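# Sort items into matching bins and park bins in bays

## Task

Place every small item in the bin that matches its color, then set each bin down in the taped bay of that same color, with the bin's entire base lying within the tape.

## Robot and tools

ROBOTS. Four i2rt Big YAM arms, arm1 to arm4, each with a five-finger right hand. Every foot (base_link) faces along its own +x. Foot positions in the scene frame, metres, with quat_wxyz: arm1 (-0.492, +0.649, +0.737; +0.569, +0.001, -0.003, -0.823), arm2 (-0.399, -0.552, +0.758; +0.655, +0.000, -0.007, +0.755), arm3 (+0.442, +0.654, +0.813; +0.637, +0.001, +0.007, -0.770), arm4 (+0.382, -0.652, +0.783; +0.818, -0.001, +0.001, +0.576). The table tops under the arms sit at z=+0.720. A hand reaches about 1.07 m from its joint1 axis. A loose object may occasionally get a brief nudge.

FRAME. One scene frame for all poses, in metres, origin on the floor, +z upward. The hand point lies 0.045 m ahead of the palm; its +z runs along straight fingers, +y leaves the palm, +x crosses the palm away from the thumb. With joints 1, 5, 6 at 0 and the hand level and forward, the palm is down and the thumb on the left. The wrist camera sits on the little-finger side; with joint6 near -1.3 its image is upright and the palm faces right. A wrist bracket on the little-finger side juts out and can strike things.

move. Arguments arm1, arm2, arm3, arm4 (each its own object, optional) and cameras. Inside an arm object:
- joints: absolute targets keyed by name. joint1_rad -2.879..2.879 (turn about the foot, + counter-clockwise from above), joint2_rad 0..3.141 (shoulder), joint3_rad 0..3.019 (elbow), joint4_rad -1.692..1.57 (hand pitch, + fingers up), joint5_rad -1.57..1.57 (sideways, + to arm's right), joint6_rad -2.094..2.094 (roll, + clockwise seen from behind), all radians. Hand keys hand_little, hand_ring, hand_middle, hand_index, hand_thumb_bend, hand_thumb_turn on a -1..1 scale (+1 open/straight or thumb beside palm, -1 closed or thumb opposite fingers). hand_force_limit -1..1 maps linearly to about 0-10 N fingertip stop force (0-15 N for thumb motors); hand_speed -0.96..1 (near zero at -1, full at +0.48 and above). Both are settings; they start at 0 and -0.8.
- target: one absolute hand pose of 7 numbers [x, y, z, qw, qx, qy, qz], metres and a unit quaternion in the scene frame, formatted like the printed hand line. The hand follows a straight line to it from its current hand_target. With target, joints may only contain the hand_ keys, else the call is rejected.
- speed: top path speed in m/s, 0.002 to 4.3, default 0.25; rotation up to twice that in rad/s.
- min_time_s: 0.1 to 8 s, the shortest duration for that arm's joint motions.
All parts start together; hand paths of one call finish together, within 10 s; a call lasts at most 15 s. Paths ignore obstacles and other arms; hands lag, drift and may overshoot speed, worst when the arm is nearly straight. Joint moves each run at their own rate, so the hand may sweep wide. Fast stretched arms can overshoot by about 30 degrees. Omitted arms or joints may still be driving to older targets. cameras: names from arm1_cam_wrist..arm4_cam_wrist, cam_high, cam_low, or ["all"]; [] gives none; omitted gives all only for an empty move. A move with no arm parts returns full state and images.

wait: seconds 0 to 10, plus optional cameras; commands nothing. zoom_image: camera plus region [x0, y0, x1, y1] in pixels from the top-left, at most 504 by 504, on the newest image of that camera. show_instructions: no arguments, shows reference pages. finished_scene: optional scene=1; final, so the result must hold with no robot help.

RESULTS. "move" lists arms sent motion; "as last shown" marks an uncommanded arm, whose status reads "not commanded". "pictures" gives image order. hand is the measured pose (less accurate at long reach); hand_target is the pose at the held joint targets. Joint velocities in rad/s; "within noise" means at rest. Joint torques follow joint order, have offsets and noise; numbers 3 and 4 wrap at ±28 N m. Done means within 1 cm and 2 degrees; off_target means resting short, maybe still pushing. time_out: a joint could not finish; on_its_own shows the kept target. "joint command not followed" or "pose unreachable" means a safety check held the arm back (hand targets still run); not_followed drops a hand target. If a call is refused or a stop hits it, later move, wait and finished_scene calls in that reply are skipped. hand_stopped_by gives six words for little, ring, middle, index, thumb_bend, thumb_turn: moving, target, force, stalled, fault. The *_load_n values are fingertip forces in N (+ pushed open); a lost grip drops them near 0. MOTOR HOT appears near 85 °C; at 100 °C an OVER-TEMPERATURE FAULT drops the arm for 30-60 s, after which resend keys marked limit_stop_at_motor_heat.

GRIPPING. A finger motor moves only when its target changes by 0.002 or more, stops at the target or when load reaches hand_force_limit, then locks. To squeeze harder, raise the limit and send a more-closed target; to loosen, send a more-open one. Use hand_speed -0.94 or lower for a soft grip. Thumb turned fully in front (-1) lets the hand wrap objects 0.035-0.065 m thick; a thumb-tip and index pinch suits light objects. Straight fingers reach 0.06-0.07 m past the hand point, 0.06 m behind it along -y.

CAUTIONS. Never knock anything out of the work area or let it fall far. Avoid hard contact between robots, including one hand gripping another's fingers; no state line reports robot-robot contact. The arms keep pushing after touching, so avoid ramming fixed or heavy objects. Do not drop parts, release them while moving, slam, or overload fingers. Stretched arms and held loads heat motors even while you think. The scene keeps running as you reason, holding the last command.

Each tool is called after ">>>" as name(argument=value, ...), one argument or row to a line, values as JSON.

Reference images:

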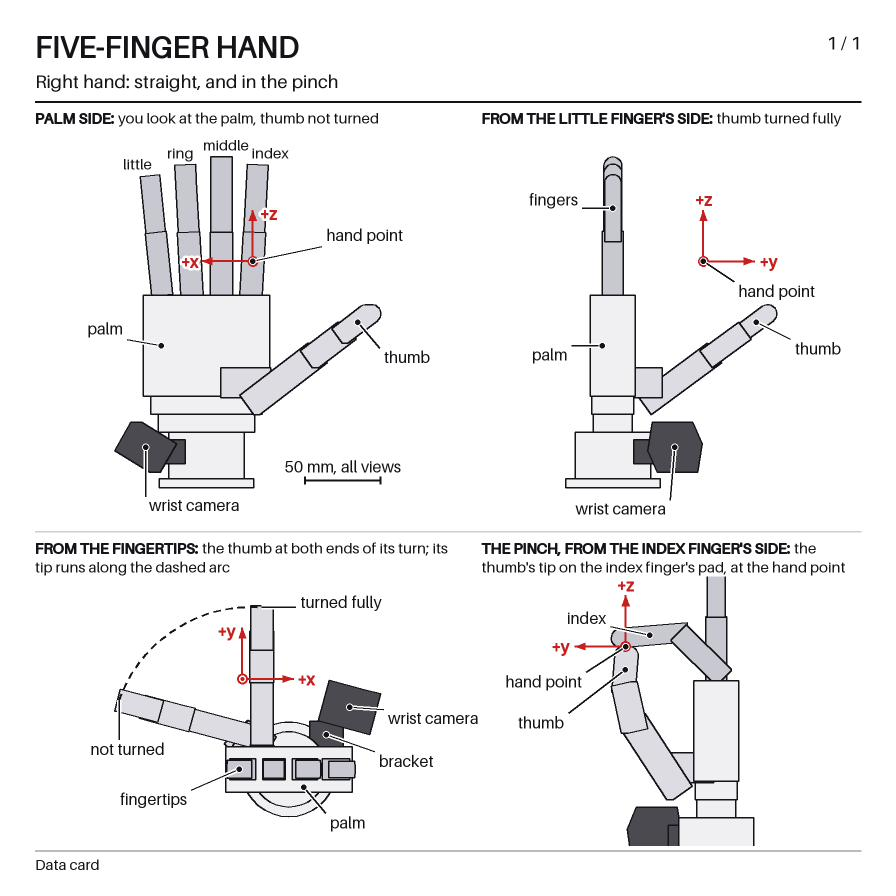

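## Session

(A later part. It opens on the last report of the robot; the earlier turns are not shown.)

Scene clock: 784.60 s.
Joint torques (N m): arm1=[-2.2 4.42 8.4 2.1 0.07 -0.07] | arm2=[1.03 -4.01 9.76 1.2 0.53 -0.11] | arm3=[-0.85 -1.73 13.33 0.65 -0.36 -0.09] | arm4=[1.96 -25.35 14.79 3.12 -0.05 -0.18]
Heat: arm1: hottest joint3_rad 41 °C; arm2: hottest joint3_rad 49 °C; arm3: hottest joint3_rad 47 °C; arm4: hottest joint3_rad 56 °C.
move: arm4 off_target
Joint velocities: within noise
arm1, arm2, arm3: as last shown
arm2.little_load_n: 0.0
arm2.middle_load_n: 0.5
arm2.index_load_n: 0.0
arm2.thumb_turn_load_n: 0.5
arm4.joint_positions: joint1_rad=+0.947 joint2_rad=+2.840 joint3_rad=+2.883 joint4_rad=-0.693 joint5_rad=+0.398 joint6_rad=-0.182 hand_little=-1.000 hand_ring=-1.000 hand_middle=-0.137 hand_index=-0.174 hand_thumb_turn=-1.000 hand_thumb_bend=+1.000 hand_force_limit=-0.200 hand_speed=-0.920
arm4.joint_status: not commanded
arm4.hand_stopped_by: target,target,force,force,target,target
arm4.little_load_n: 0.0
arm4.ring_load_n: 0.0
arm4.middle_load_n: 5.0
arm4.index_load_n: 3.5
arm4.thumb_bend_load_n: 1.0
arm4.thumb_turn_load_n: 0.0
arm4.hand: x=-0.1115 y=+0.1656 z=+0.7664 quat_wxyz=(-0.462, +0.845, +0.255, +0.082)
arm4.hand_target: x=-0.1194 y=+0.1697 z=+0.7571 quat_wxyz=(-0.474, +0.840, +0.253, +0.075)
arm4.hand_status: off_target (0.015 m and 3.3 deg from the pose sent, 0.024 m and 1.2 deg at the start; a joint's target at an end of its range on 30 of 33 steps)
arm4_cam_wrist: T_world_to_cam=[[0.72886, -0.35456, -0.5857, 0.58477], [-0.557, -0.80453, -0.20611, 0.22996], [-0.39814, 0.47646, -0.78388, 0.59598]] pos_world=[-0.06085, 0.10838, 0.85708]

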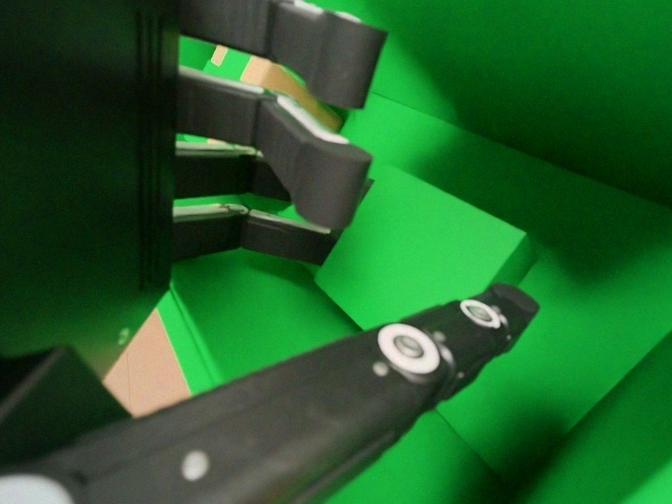

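>>> move(
  arm4={"target": [-0.117, 0.156, 0.752, 0.4370, -0.8583, -0.2538, -0.0890], "speed": 0.05},
  cameras=["arm4_cam_wrist"],
)

Scene clock: 802.00 s.
Joint torques (N m): arm1=[-1.85 3.72 8.66 2.1 0.08 -0.04] | arm2=[0.91 -4.07 9.84 1.11 0.57 -0.09] | arm3=[-0.91 -1.73 13.35 0.66 -0.35 -0.09] | arm4=[2.14 -25.47 14.04 1.05 0.3 -0.03]
Heat: arm1: hottest joint3_rad 42 °C; arm2: hottest joint3_rad 49 °C; arm3: hottest joint3_rad 47 °C; arm4: hottest joint3_rad 55 °C.
move: arm4 off_target
Joint velocities: within noise
arm1.joint_positions: joint1_rad=-0.025 joint2_rad=+0.626 joint3_rad=+1.488 joint4_rad=-1.495 joint5_rad=-0.173 joint6_rad=-1.273 hand_little=+1.000 hand_ring=+1.000 hand_middle=+1.000 hand_index=+1.000 hand_thumb_turn=+1.000 hand_thumb_bend=+1.000 hand_force_limit=+0.000 hand_speed=-0.800
arm1.joint_status: not commanded
arm1.hand_stopped_by: target,target,target,target,target,target
arm1.little_load_n: 0.0
arm1.ring_load_n: 0.0
arm1.middle_load_n: 0.0
arm1.index_load_n: 0.0
arm1.thumb_bend_load_n: 0.0
arm1.thumb_turn_load_n: 0.0
arm1.hand: x=-0.5816 y=+0.4754 z=+1.2349 quat_wxyz=(+0.279, +0.415, -0.786, +0.364)
arm1.hand_target: x=-0.5811 y=+0.4767 z=+1.2417 quat_wxyz=(+0.285, +0.414, -0.782, +0.369)
arm1.hand_status: not commanded
arm2, arm3: as last shown
arm2.middle_load_n: -0.5
arm2.thumb_turn_load_n: 0.0
arm4.joint_positions: joint1_rad=+0.947 joint2_rad=+2.840 joint3_rad=+2.890 joint4_rad=-0.724 joint5_rad=+0.409 joint6_rad=-0.174 hand_little=-1.000 hand_ring=-1.000 hand_middle=-0.137 hand_index=-0.174 hand_thumb_turn=-1.000 hand_thumb_bend=+1.000 hand_force_limit=-0.200 hand_speed=-0.920
arm4.joint_status: not commanded
arm4.hand_stopped_by: target,target,force,force,target,target
arm4.little_load_n: 0.0
arm4.ring_load_n: 0.0
arm4.middle_load_n: 5.0
arm4.index_load_n: 3.5
arm4.thumb_bend_load_n: 0.5
arm4.thumb_turn_load_n: 0.0
arm4.hand: x=-0.1072 y=+0.1619 z=+0.7651 quat_wxyz=(-0.453, +0.850, +0.253, +0.088)
arm4.hand_target: x=-0.1160 y=+0.1548 z=+0.7519 quat_wxyz=(-0.448, +0.853, +0.254, +0.085)
arm4.hand_status: off_target (0.017 m and 2.0 deg from the pose sent, 0.018 m and 3.4 deg at the start; a joint's target at an end of its range on 26 of 41 steps)
arm4_cam_wrist: T_world_to_cam=[[0.73179, -0.37353, -0.57005, 0.5709], [-0.56434, -0.80106, -0.19956, 0.2228], [-0.38211, 0.46774, -0.797, 0.61154]] pos_world=[-0.05837, 0.10568, 0.8573]

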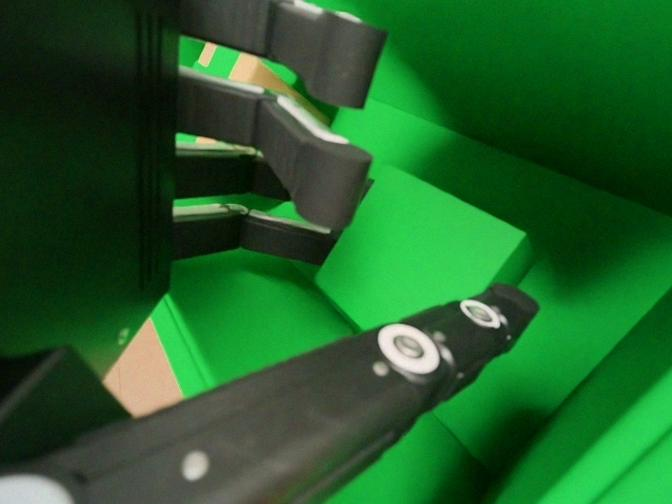

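>>> zoom_image(
  camera="arm4_cam_wrist",
  region=[300, 130, 672, 400],
)

Scaled by 1.355.

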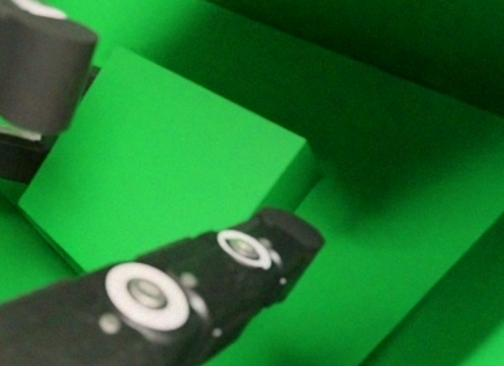

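>>> move(
  arm4={"target": [-0.116, 0.158, 0.743, 0.4370, -0.8583, -0.2538, -0.0890], "speed": 0.05},
  cameras=["arm4_cam_wrist"],
)

Scene clock: 810.93 s.
Joint torques (N m): arm1=[-0.85 3.96 8.69 2.14 0.06 -0.1] | arm2=[1.08 -3.66 9.87 1.42 0.58 -0.08] | arm3=[-0.79 -1.67 13.33 0.65 -0.35 -0.08] | arm4=[2.73 -24.88 14.15 1.43 0.25 -0.06]
Heat: arm1: hottest joint3_rad 42 °C; arm2: hottest joint3_rad 49 °C; arm3: hottest joint3_rad 47 °C; arm4: hottest joint3_rad 56 °C.
move: arm4 off_target
Joint velocities: within noise
arm1, arm2, arm3: as last shown
arm2.little_load_n: 0.5
arm2.middle_load_n: 0.0
arm3.little_load_n: -0.5
arm4.joint_positions: joint1_rad=+0.947 joint2_rad=+2.840 joint3_rad=+2.890 joint4_rad=-0.724 joint5_rad=+0.409 joint6_rad=-0.174 hand_little=-1.000 hand_ring=-1.000 hand_middle=-0.137 hand_index=-0.174 hand_thumb_turn=-1.000 hand_thumb_bend=+1.000 hand_force_limit=-0.200 hand_speed=-0.920
arm4.joint_status: not commanded
arm4.hand_stopped_by: target,target,force,force,target,target
arm4.little_load_n: 0.0
arm4.ring_load_n: 0.0
arm4.middle_load_n: 5.0
arm4.index_load_n: 3.5
arm4.thumb_bend_load_n: 0.5
arm4.thumb_turn_load_n: 0.0
arm4.hand: x=-0.1072 y=+0.1619 z=+0.7651 quat_wxyz=(-0.453, +0.850, +0.253, +0.088)
arm4.hand_target: x=-0.1146 y=+0.1562 z=+0.7431 quat_wxyz=(-0.448, +0.853, +0.254, +0.085)
arm4.hand_status: off_target (0.024 m and 2.0 deg from the pose sent, 0.024 m and 2.0 deg at the start; a joint's target at an end of its range on 7 of 15 steps)
arm4_cam_wrist: T_world_to_cam=[[0.73179, -0.37353, -0.57005, 0.5709], [-0.56434, -0.80106, -0.19956, 0.2228], [-0.38211, 0.46774, -0.797, 0.61154]] pos_world=[-0.05837, 0.10568, 0.8573]

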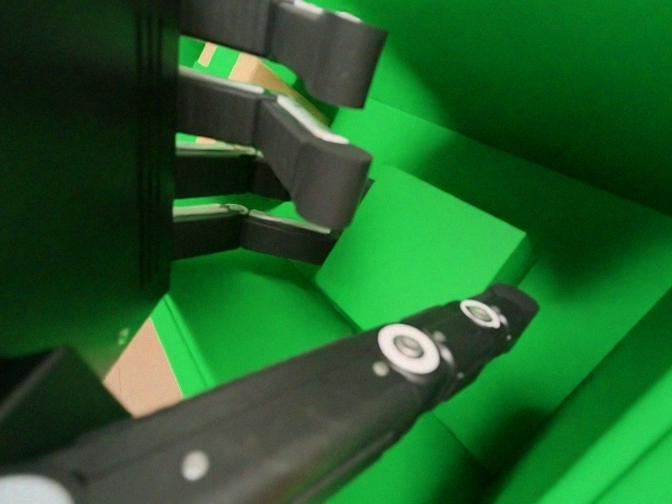

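>>> move(
  arm4={"target": [-0.116, 0.158, 0.736, 0.4370, -0.8583, -0.2538, -0.0890], "speed": 0.05},
  cameras=["arm4_cam_wrist"],
)

Scene clock: 817.27 s.
Joint torques (N m): arm1=[-1.55 4.31 8.58 2.21 0.04 -0.08] | arm2=[0.67 -3.9 9.87 1.2 0.56 -0.1] | arm3=[-0.85 -1.67 13.31 0.65 -0.36 -0.09] | arm4=[2.61 -24.53 14.13 1.84 0.27 -0.02]
Heat: arm1: hottest joint3_rad 42 °C; arm2: hottest joint3_rad 49 °C; arm3: hottest joint3_rad 47 °C; arm4: hottest joint3_rad 56 °C.
move: arm4 off_target
Joint velocities: within noise
arm1, arm2, arm3: as last shown
arm2.little_load_n: 0.0
arm3.little_load_n: 0.0
arm3.middle_load_n: -0.5
arm4.joint_positions: joint1_rad=+0.947 joint2_rad=+2.841 joint3_rad=+2.892 joint4_rad=-0.724 joint5_rad=+0.409 joint6_rad=-0.174 hand_little=-1.000 hand_ring=-1.000 hand_middle=-0.137 hand_index=-0.174 hand_thumb_turn=-1.000 hand_thumb_bend=+1.000 hand_force_limit=-0.200 hand_speed=-0.920
arm4.joint_status: not commanded
arm4.hand_stopped_by: target,target,force,force,target,target
arm4.little_load_n: 0.5
arm4.ring_load_n: 0.0
arm4.middle_load_n: 5.0
arm4.index_load_n: 3.5
arm4.thumb_bend_load_n: 0.5
arm4.thumb_turn_load_n: -0.5
arm4.hand: x=-0.1073 y=+0.1620 z=+0.7649 quat_wxyz=(-0.453, +0.850, +0.253, +0.088)
arm4.hand_target: x=-0.1143 y=+0.1558 z=+0.7363 quat_wxyz=(-0.446, +0.854, +0.254, +0.086)
arm4.hand_status: off_target (0.030 m and 2.0 deg from the pose sent, 0.031 m and 2.0 deg at the start; a joint's target at an end of its range on 18 of 29 steps)
arm4_cam_wrist: T_world_to_cam=[[0.73167, -0.37335, -0.57032, 0.57109], [-0.56435, -0.80103, -0.19964, 0.22285], [-0.38231, 0.46793, -0.7968, 0.61109]] pos_world=[-0.05847, 0.10578, 0.85711]

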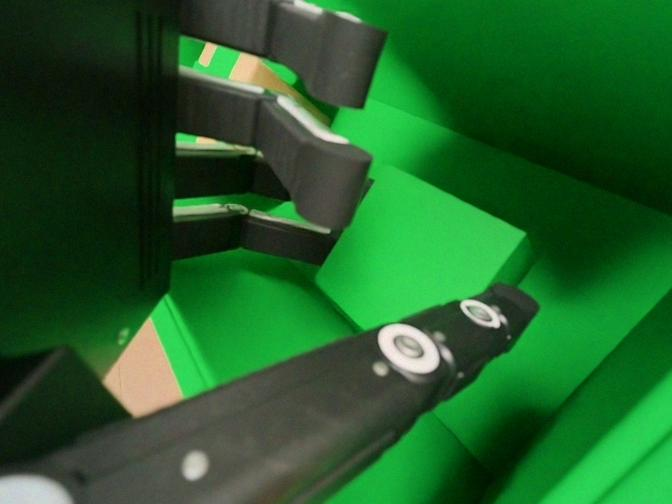

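>>> move(
  arm4={"target": [-0.116, 0.158, 0.748, 0.4370, -0.8583, -0.2538, -0.0890], "speed": 0.05, "joints": {"hand_index": 0.05, "hand_middle": 0.05, "hand_speed": -0.9}},
  cameras=["arm4_cam_wrist", "cam_high"],
)

>>> zoom_image(
  camera="arm4_cam_wrist",
  region=[200, 100, 672, 440],
)

Scene clock: 824.17 s.
Joint torques (N m): arm1=[-0.97 4.13 8.57 2.06 0.07 -0.02] | arm2=[0.91 -3.84 9.84 1.17 0.54 -0.05] | arm3=[-0.85 -1.61 13.34 0.64 -0.35 -0.09] | arm4=[2.26 -25.35 14.04 1.47 0.22 -0.06]
Heat: arm1: hottest joint3_rad 42 °C; arm2: hottest joint3_rad 49 °C; arm3: hottest joint3_rad 47 °C; arm4: hottest joint3_rad 57 °C.
move: arm4 off_target
Joint velocities: within noise
arm1, arm2: as last shown
arm1.middle_load_n: 0.5
arm3.joint_positions: joint1_rad=-0.351 joint2_rad=+0.755 joint3_rad=+1.079 joint4_rad=-1.170 joint5_rad=-0.318 joint6_rad=-0.311 hand_little=+1.000 hand_ring=+1.000 hand_middle=+1.000 hand_index=+1.000 hand_thumb_turn=+1.000 hand_thumb_bend=+1.000 hand_force_limit=+0.000 hand_speed=-0.800
arm3.joint_status: not commanded
arm3.hand_stopped_by: target,target,target,target,target,target
arm3.little_load_n: 0.0
arm3.ring_load_n: 0.0
arm3.middle_load_n: 0.0
arm3.index_load_n: 0.0
arm3.thumb_bend_load_n: 0.0
arm3.thumb_turn_load_n: 0.0
arm3.hand: x=+0.3641 y=+0.3793 z=+1.1361 quat_wxyz=(+0.014, -0.048, -0.926, +0.375)
arm3.hand_target: x=+0.3602 y=+0.3801 z=+1.1498 quat_wxyz=(+0.020, -0.048, -0.923, +0.382)
arm3.hand_status: not commanded
arm4.joint_positions: joint1_rad=+0.947 joint2_rad=+2.841 joint3_rad=+2.892 joint4_rad=-0.724 joint5_rad=+0.409 joint6_rad=-0.173 hand_little=-1.000 hand_ring=-1.000 hand_middle=+0.050 hand_index=+0.050 hand_thumb_turn=-1.000 hand_thumb_bend=+1.000 hand_force_limit=-0.200 hand_speed=-0.900
arm4.joint_status: all done
arm4.hand_stopped_by: target,target,target,target,target,target
arm4.little_load_n: 0.0
arm4.ring_load_n: 0.0
arm4.middle_load_n: 0.0
arm4.index_load_n: 0.0
arm4.thumb_bend_load_n: 0.0
arm4.thumb_turn_load_n: 0.5
arm4.hand: x=-0.1073 y=+0.1620 z=+0.7649 quat_wxyz=(-0.453, +0.851, +0.253, +0.088)
arm4.hand_target: x=-0.1149 y=+0.1565 z=+0.7480 quat_wxyz=(-0.449, +0.853, +0.254, +0.084)
arm4.hand_status: off_target (0.019 m and 2.1 deg from the pose sent, 0.019 m and 2.1 deg at the start; a joint's target at an end of its range on 31 of 39 steps)
arm4_cam_wrist: T_world_to_cam=[[0.73086, -0.37395, -0.57097, 0.57157], [-0.56513, -0.80064, -0.19901, 0.22213], [-0.38272, 0.46812, -0.79649, 0.61074]] pos_world=[-0.05847, 0.10568, 0.857]

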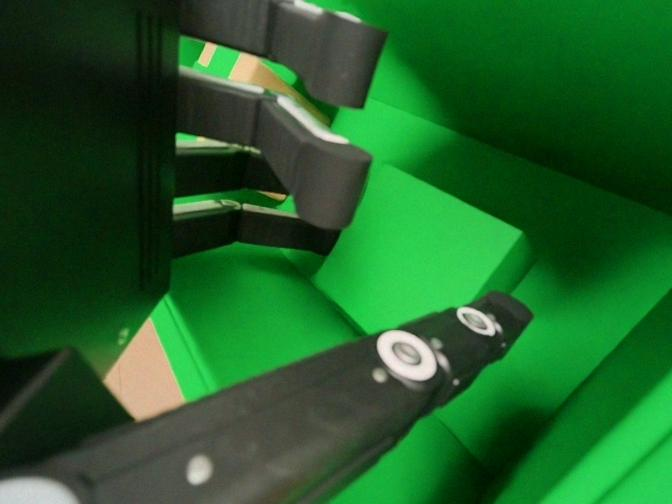

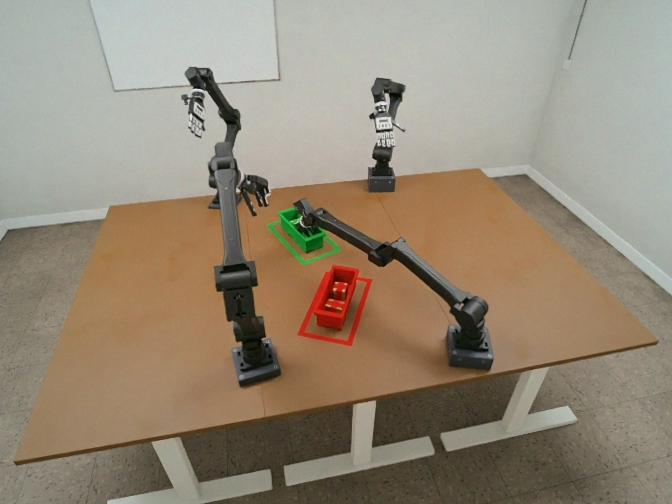

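Scaled by 1.068.

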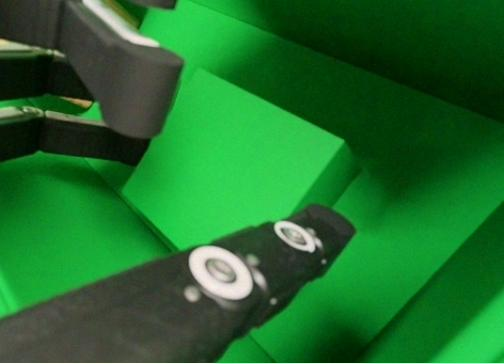

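>>> move(
  arm4={"target": [-0.110, 0.146, 0.80, 0.4370, -0.8583, -0.2538, -0.0890], "speed": 0.06},
  cameras=["arm4_cam_wrist"],
)

Scene clock: 828.47 s.
Joint torques (N m): arm1=[-1.85 3.9 8.65 2.43 -0.04 -0.08] | arm2=[0.91 -4.13 9.91 1.37 0.52 -0.1] | arm3=[-0.85 -1.73 13.33 0.66 -0.35 -0.08] | arm4=[3.02 -28.1 11.58 1.14 0.31 0.01]
Heat: arm1: hottest joint3_rad 42 °C; arm2: hottest joint3_rad 49 °C; arm3: hottest joint3_rad 47 °C; arm4: hottest joint3_rad 57 °C.
move: arm4 off_target
Joint velocities: within noise
arm1, arm3: as last shown
arm1.middle_load_n: 0.0
arm2.joint_positions: joint1_rad=-0.137 joint2_rad=+0.979 joint3_rad=+1.440 joint4_rad=-1.303 joint5_rad=+0.570 joint6_rad=+0.027 hand_little=-1.000 hand_ring=-1.000 hand_middle=+0.160 hand_index=+0.160 hand_thumb_turn=-1.000 hand_thumb_bend=+1.000 hand_force_limit=-0.200 hand_speed=-0.900
arm2.joint_status: not commanded
arm2.hand_stopped_by: target,target,target,target,target,target
arm2.little_load_n: 0.0
arm2.ring_load_n: 0.0
arm2.middle_load_n: 0.0
arm2.index_load_n: 0.0
arm2.thumb_bend_load_n: 0.0
arm2.thumb_turn_load_n: 0.0
arm2.hand: x=-0.3273 y=-0.2212 z=+1.1851 quat_wxyz=(-0.351, +0.892, -0.110, +0.261)
arm2.hand_target: x=-0.3299 y=-0.2203 z=+1.1997 quat_wxyz=(-0.364, +0.888, -0.115, +0.258)
arm2.hand_status: not commanded
arm3.thumb_turn_load_n: -0.5
arm4.joint_positions: joint1_rad=+0.947 joint2_rad=+2.789 joint3_rad=+2.892 joint4_rad=-0.807 joint5_rad=+0.413 joint6_rad=-0.169 hand_little=-1.000 hand_ring=-1.000 hand_middle=+0.050 hand_index=+0.050 hand_thumb_turn=-1.000 hand_thumb_bend=+1.000 hand_force_limit=-0.200 hand_speed=-0.900
arm4.joint_status: not commanded
arm4.hand_stopped_by: target,target,target,target,target,target
arm4.little_load_n: 0.0
arm4.ring_load_n: 0.0
arm4.middle_load_n: 0.0
arm4.index_load_n: 0.0
arm4.thumb_bend_load_n: 0.0
arm4.thumb_turn_load_n: 0.0
arm4.hand: x=-0.1006 y=+0.1532 z=+0.8000 quat_wxyz=(-0.440, +0.856, +0.255, +0.093)
arm4.hand_target: x=-0.1098 y=+0.1459 z=+0.8000 quat_wxyz=(-0.438, +0.858, +0.254, +0.088)
arm4.hand_status: off_target (0.012 m and 0.7 deg from the pose sent, 0.039 m and 2.1 deg at the start)
arm4_cam_wrist: T_world_to_cam=[[0.73771, -0.39148, -0.55002, 0.57009], [-0.56655, -0.80206, -0.18899, 0.21797], [-0.36717, 0.45104, -0.81348, 0.66317]] pos_world=[-0.05358, 0.09889, 0.89424]

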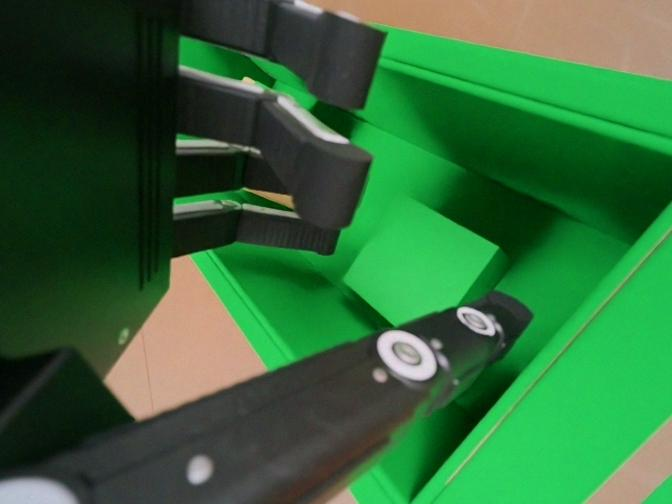

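>>> move(
  arm4={"target": [-0.095, 0.115, 0.90, 0.4370, -0.8583, -0.2538, -0.0890], "speed": 0.12},
)

>>> move(
  arm4={"target": [0.25, -0.25, 1.1, 0.4370, -0.8583, -0.2538, -0.0890], "speed": 0.3},
  arm2={"target": [-0.10, 0.02, 1.02, 0.2957, -0.9377, -0.1738, 0.0548], "speed": 0.15},
  cameras=["arm4_cam_wrist", "arm2_cam_wrist", "cam_high", "cam_low"],
)

>>> zoom_image(
  camera="cam_high",
  region=[240, 180, 400, 360],
)

>>> zoom_image(
  camera="cam_low",
  region=[250, 170, 460, 270],
)

Scene clock: 835.63 s.
Joint torques (N m): arm1=[-1.61 4.19 8.69 2.17 0.02 -0.03] | arm2=[1.14 -3.6 9.88 1.13 0.58 -0.09] | arm3=[-0.91 -1.73 13.33 0.64 -0.35 -0.09] | arm4=[2.49 -25.64 10.06 2.65 0.3 0.01]
Heat: arm1: hottest joint3_rad 42 °C; arm2: hottest joint3_rad 49 °C; arm3: hottest joint3_rad 47 °C; arm4: hottest joint3_rad 57 °C.
move: arm4 off_target
Joint velocities: within noise
arm1, arm2, arm3: as last shown
arm2.ring_load_n: 0.5
arm3.thumb_turn_load_n: 0.0
arm4.joint_positions: joint1_rad=+0.954 joint2_rad=+2.499 joint3_rad=+2.618 joint4_rad=-0.838 joint5_rad=+0.419 joint6_rad=-0.161 hand_little=-1.000 hand_ring=-1.000 hand_middle=+0.050 hand_index=+0.050 hand_thumb_turn=-1.000 hand_thumb_bend=+1.000 hand_force_limit=-0.200 hand_speed=-0.900
arm4.joint_status: not commanded
arm4.hand_stopped_by: target,target,target,target,target,target
arm4.little_load_n: 0.0
arm4.ring_load_n: 0.0
arm4.middle_load_n: 0.0
arm4.index_load_n: 0.0
arm4.thumb_bend_load_n: 0.0
arm4.thumb_turn_load_n: 0.0
arm4.hand: x=-0.0831 y=+0.1185 z=+0.9098 quat_wxyz=(-0.435, +0.858, +0.256, +0.095)
arm4.hand_target: x=-0.0949 y=+0.1146 z=+0.9001 quat_wxyz=(-0.437, +0.858, +0.254, +0.089)
arm4.hand_status: off_target (0.016 m and 0.7 deg from the pose sent, 0.107 m and 0.7 deg at the start)
pictures: none

Scene clock: 839.47 s.
Joint torques (N m): arm1=[-1.44 4.01 8.61 2.32 0.06 -0.11] | arm2=[-0.32 -16.73 10.36 0.59 -0.39 -0.3] | arm3=[-0.85 -1.73 13.33 0.66 -0.35 -0.09] | arm4=[0.44 -3.6 9.72 1.57 0.02 -0.33]
Heat: arm1: hottest joint3_rad 42 °C; arm2: hottest joint3_rad 49 °C; arm3: hottest joint3_rad 47 °C; arm4: hottest joint3_rad 56 °C.
move: arm2 done; arm4 off_target
Joint velocities: within noise
arm1, arm3: as last shown
arm2.joint_positions: joint1_rad=-0.725 joint2_rad=+1.954 joint3_rad=+2.107 joint4_rad=-1.358 joint5_rad=-0.488 joint6_rad=-0.848 hand_little=-1.000 hand_ring=-1.000 hand_middle=+0.160 hand_index=+0.160 hand_thumb_turn=-1.000 hand_thumb_bend=+1.000 hand_force_limit=-0.200 hand_speed=-0.900
arm2.joint_status: not commanded
arm2.hand_stopped_by: target,target,target,target,target,target
arm2.little_load_n: 0.0
arm2.ring_load_n: 0.0
arm2.middle_load_n: 0.0
arm2.index_load_n: 0.0
arm2.thumb_bend_load_n: 0.0
arm2.thumb_turn_load_n: 0.0
arm2.hand: x=-0.1089 y=+0.0153 z=+1.0188 quat_wxyz=(-0.293, +0.939, +0.172, -0.058)
arm2.hand_target: x=-0.1002 y=+0.0198 z=+1.0199 quat_wxyz=(-0.296, +0.938, +0.174, -0.054)
arm2.hand_status: done (0.010 m and 0.5 deg from the pose sent, 0.370 m and 49.8 deg at the start)
arm4.joint_positions: joint1_rad=+0.761 joint2_rad=+0.993 joint3_rad=+1.141 joint4_rad=-0.782 joint5_rad=+0.256 joint6_rad=-0.276 hand_little=-1.000 hand_ring=-1.000 hand_middle=+0.050 hand_index=+0.050 hand_thumb_turn=-1.000 hand_thumb_bend=+1.000 hand_force_limit=-0.200 hand_speed=-0.900
arm4.joint_status: not commanded
arm4.hand_stopped_by: target,target,target,target,target,target
arm4.little_load_n: 0.0
arm4.ring_load_n: 0.0
arm4.middle_load_n: 0.0
arm4.index_load_n: 0.0
arm4.thumb_bend_load_n: 0.0
arm4.thumb_turn_load_n: 0.0
arm4.hand: x=+0.2437 y=-0.2491 z=+1.1119 quat_wxyz=(-0.453, +0.853, +0.247, +0.082)
arm4.hand_target: x=+0.2499 y=-0.2501 z=+1.1002 quat_wxyz=(-0.437, +0.858, +0.254, +0.089)
arm4.hand_status: off_target (0.014 m and 2.3 deg from the pose sent, 0.532 m and 0.7 deg at the start)
pictures: arm2_cam_wrist, arm4_cam_wrist, cam_high, cam_low
arm2_cam_wrist: T_world_to_cam=[[0.48673, -0.65592, -0.57694, 0.65405], [-0.60619, -0.72916, 0.31757, -0.3765], [-0.62899, 0.19516, -0.75252, 0.80902]] pos_world=[-0.03772, -0.00342, 1.10572]
arm4_cam_wrist: T_world_to_cam=[[0.71979, -0.37992, -0.581, 0.37189], [-0.57263, -0.79807, -0.18757, 0.15021], [-0.39242, 0.46771, -0.79199, 1.21119]] pos_world=[0.29363, -0.30532, 1.2035]

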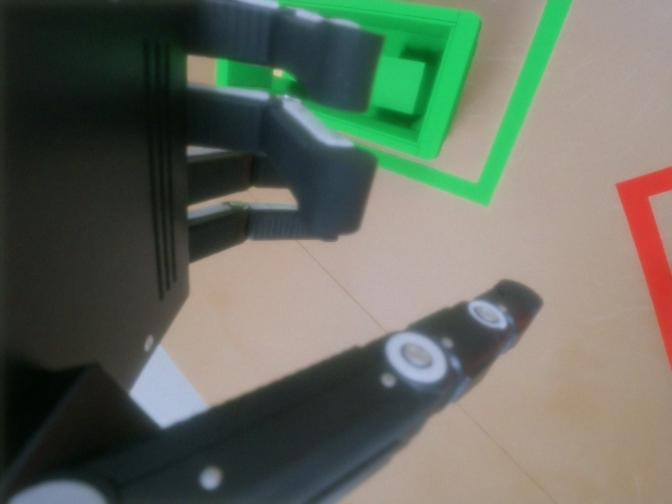

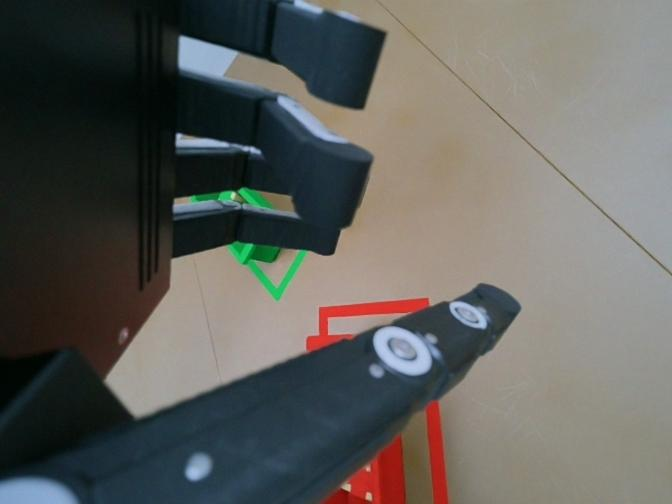

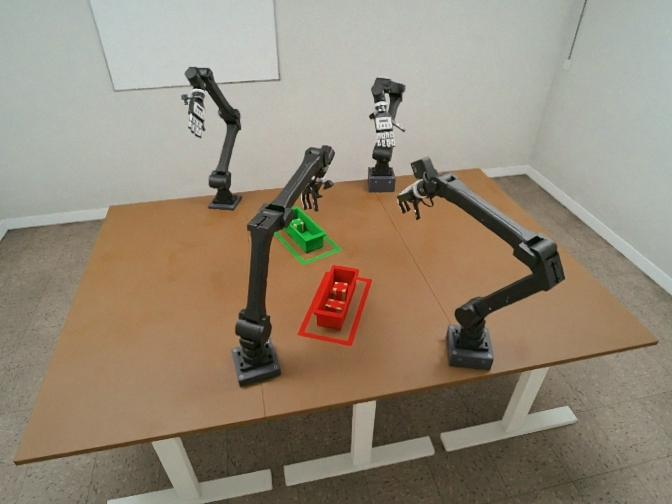

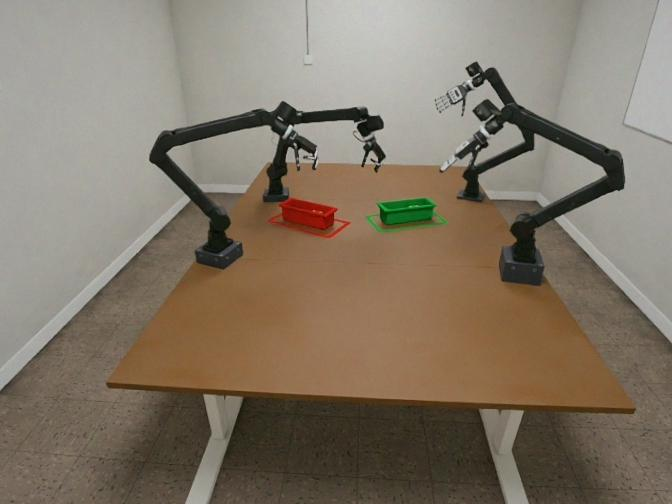

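Scaled by 2.800.

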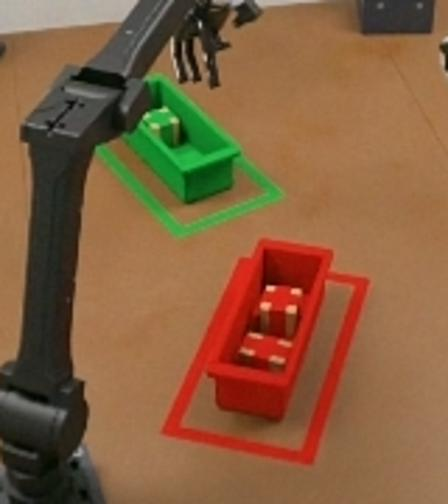

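Scaled by 2.400.

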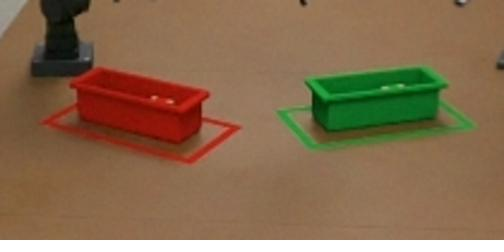

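>>> zoom_image(
  camera="arm4_cam_wrist",
  region=[180, 170, 480, 504],
)

>>> move(
  arm2={"target": [-0.33, -0.12, 1.15, 0.3638, -0.8875, 0.1149, -0.2581], "speed": 0.2},
  arm3={"target": [0.2, 0.32, 1.1, -0.0073, 0.0178, 0.9237, -0.3826], "speed": 0.25},
  cameras=["arm3_cam_wrist", "arm1_cam_wrist", "arm2_cam_wrist", "cam_high"],
)

Scaled by 1.509.

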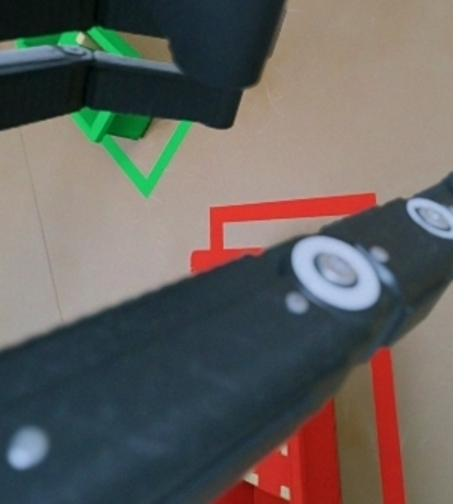

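Scene clock: 853.33 s.
Joint torques (N m): arm1=[-0.97 4.13 8.36 2.13 0.03 -0.05] | arm2=[0.79 -7.3 8.43 1.25 0.53 -0.12] | arm3=[-0.91 -7.36 13.87 1.54 -0.52 -0.09] | arm4=[0.85 -3.84 10.04 1.33 0.01 -0.36]
Heat: arm1: hottest joint3_rad 42 °C; arm2: hottest joint3_rad 50 °C; arm3: hottest joint3_rad 47 °C; arm4: hottest joint3_rad 55 °C.
move: arm2 done; arm3 off_target
Joint velocities: within noise
arm1, arm4: as last shown
arm2.joint_positions: joint1_rad=-0.135 joint2_rad=+1.169 joint3_rad=+1.452 joint4_rad=-1.093 joint5_rad=+0.569 joint6_rad=+0.026 hand_little=-1.000 hand_ring=-1.000 hand_middle=+0.160 hand_index=+0.160 hand_thumb_turn=-1.000 hand_thumb_bend=+1.000 hand_force_limit=-0.200 hand_speed=-0.900
arm2.joint_status: not commanded
arm2.hand_stopped_by: target,target,target,target,target,target
arm2.little_load_n: 0.0
arm2.ring_load_n: 0.0
arm2.middle_load_n: 0.0
arm2.index_load_n: 0.0
arm2.thumb_bend_load_n: 0.0
arm2.thumb_turn_load_n: 0.0
arm2.hand: x=-0.3284 y=-0.1196 z=+1.1497 quat_wxyz=(-0.365, +0.887, -0.112, +0.259)
arm2.hand_target: x=-0.3300 y=-0.1200 z=+1.1500 quat_wxyz=(-0.364, +0.888, -0.115, +0.258)
arm2.hand_status: done (0.002 m and 0.4 deg from the pose sent, 0.291 m and 50.3 deg at the start)
arm3.joint_positions: joint1_rad=-0.660 joint2_rad=+1.153 joint3_rad=+1.190 joint4_rad=-1.046 joint5_rad=-0.554 joint6_rad=-0.634 hand_little=+1.000 hand_ring=+1.000 hand_middle=+1.000 hand_index=+1.000 hand_thumb_turn=+1.000 hand_thumb_bend=+1.000 hand_force_limit=+0.000 hand_speed=-0.800
arm3.joint_status: not commanded
arm3.hand_stopped_by: target,target,target,target,target,target
arm3.little_load_n: 0.0
arm3.ring_load_n: -0.5
arm3.middle_load_n: 0.0
arm3.index_load_n: 0.0
arm3.thumb_bend_load_n: 0.0
arm3.thumb_turn_load_n: 0.0
arm3.hand: x=+0.2154 y=+0.3266 z=+1.0860 quat_wxyz=(-0.010, -0.022, -0.929, +0.369)
arm3.hand_target: x=+0.2005 y=+0.3206 z=+1.1002 quat_wxyz=(+0.008, -0.018, -0.924, +0.383)
arm3.hand_status: off_target (0.022 m and 2.7 deg from the pose sent, 0.178 m and 3.7 deg at the start)
arm4.little_load_n: 0.5
arm4.hand: x=+0.2438 y=-0.2491 z=+1.1119 quat_wxyz=(-0.453, +0.853, +0.247, +0.082)
pictures: arm1_cam_wrist, arm2_cam_wrist, arm3_cam_wrist, cam_high
arm2_cam_wrist: T_world_to_cam=[[0.19381, -0.76255, -0.61721, 0.68528], [-0.98056, -0.131, -0.14606, -0.16781], [0.03053, 0.63353, -0.77312, 1.08837]] pos_world=[-0.33059, -0.18893, 1.23989]
arm3_cam_wrist: T_world_to_cam=[[-0.2703, 0.67224, -0.68922, 0.59027], [0.82323, 0.53257, 0.1966, -0.56213], [0.49922, -0.51425, -0.69737, 0.93175]] pos_world=[0.15716, 0.38172, 1.16711]

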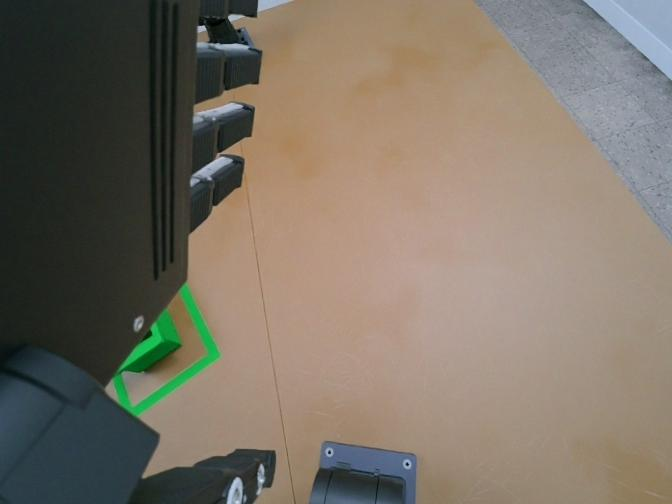

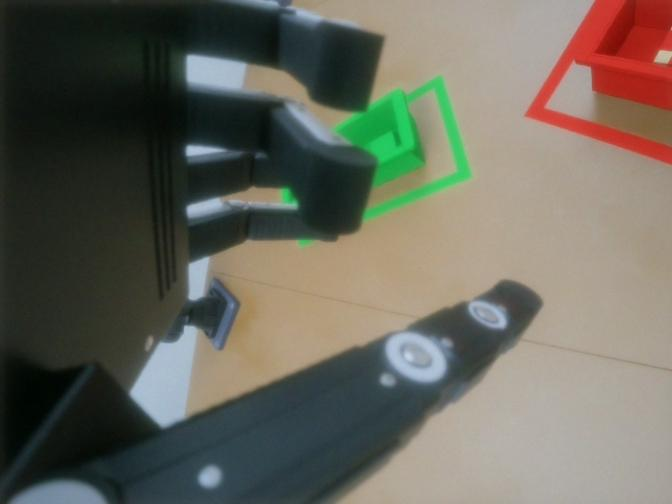

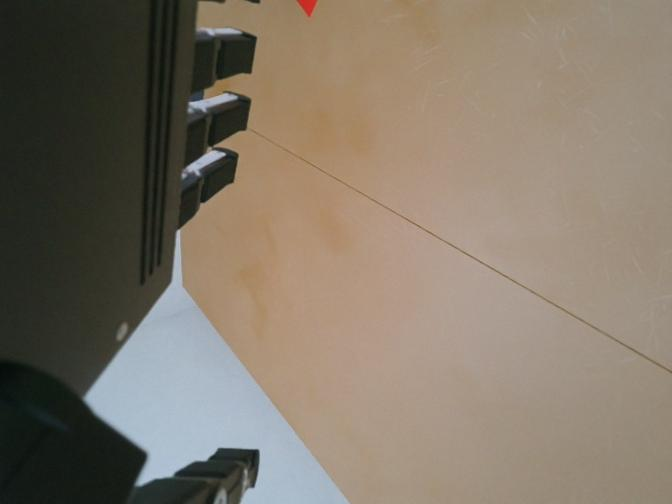

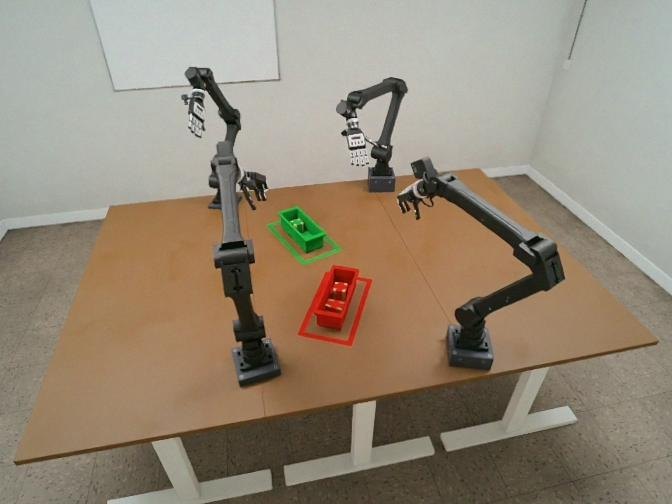

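>>> zoom_image(
  camera="cam_high",
  region=[250, 190, 390, 350],
)

>>> zoom_image(
  camera="arm1_cam_wrist",
  region=[90, 270, 240, 430],
)

>>> zoom_image(
  camera="arm2_cam_wrist",
  region=[280, 50, 672, 260],
)

Scaled by 3.150.

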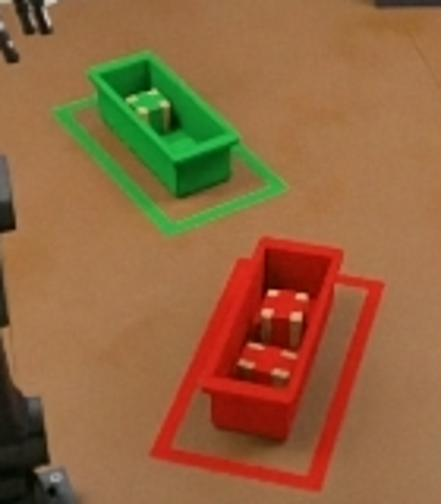

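Scaled by 3.150.

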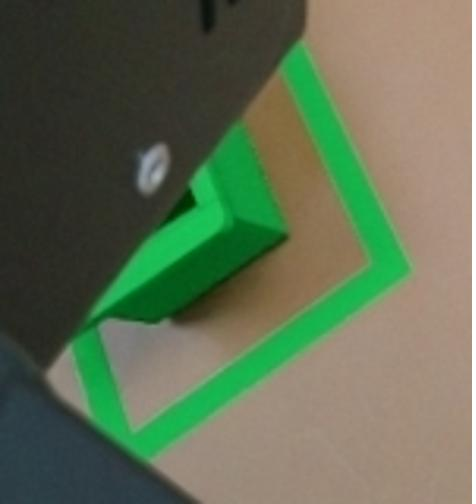

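Scaled by 1.286.

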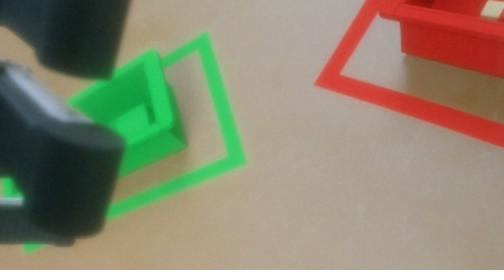

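>>> finished_scene(
  scene=1,
)

The scene is finished: the task was done.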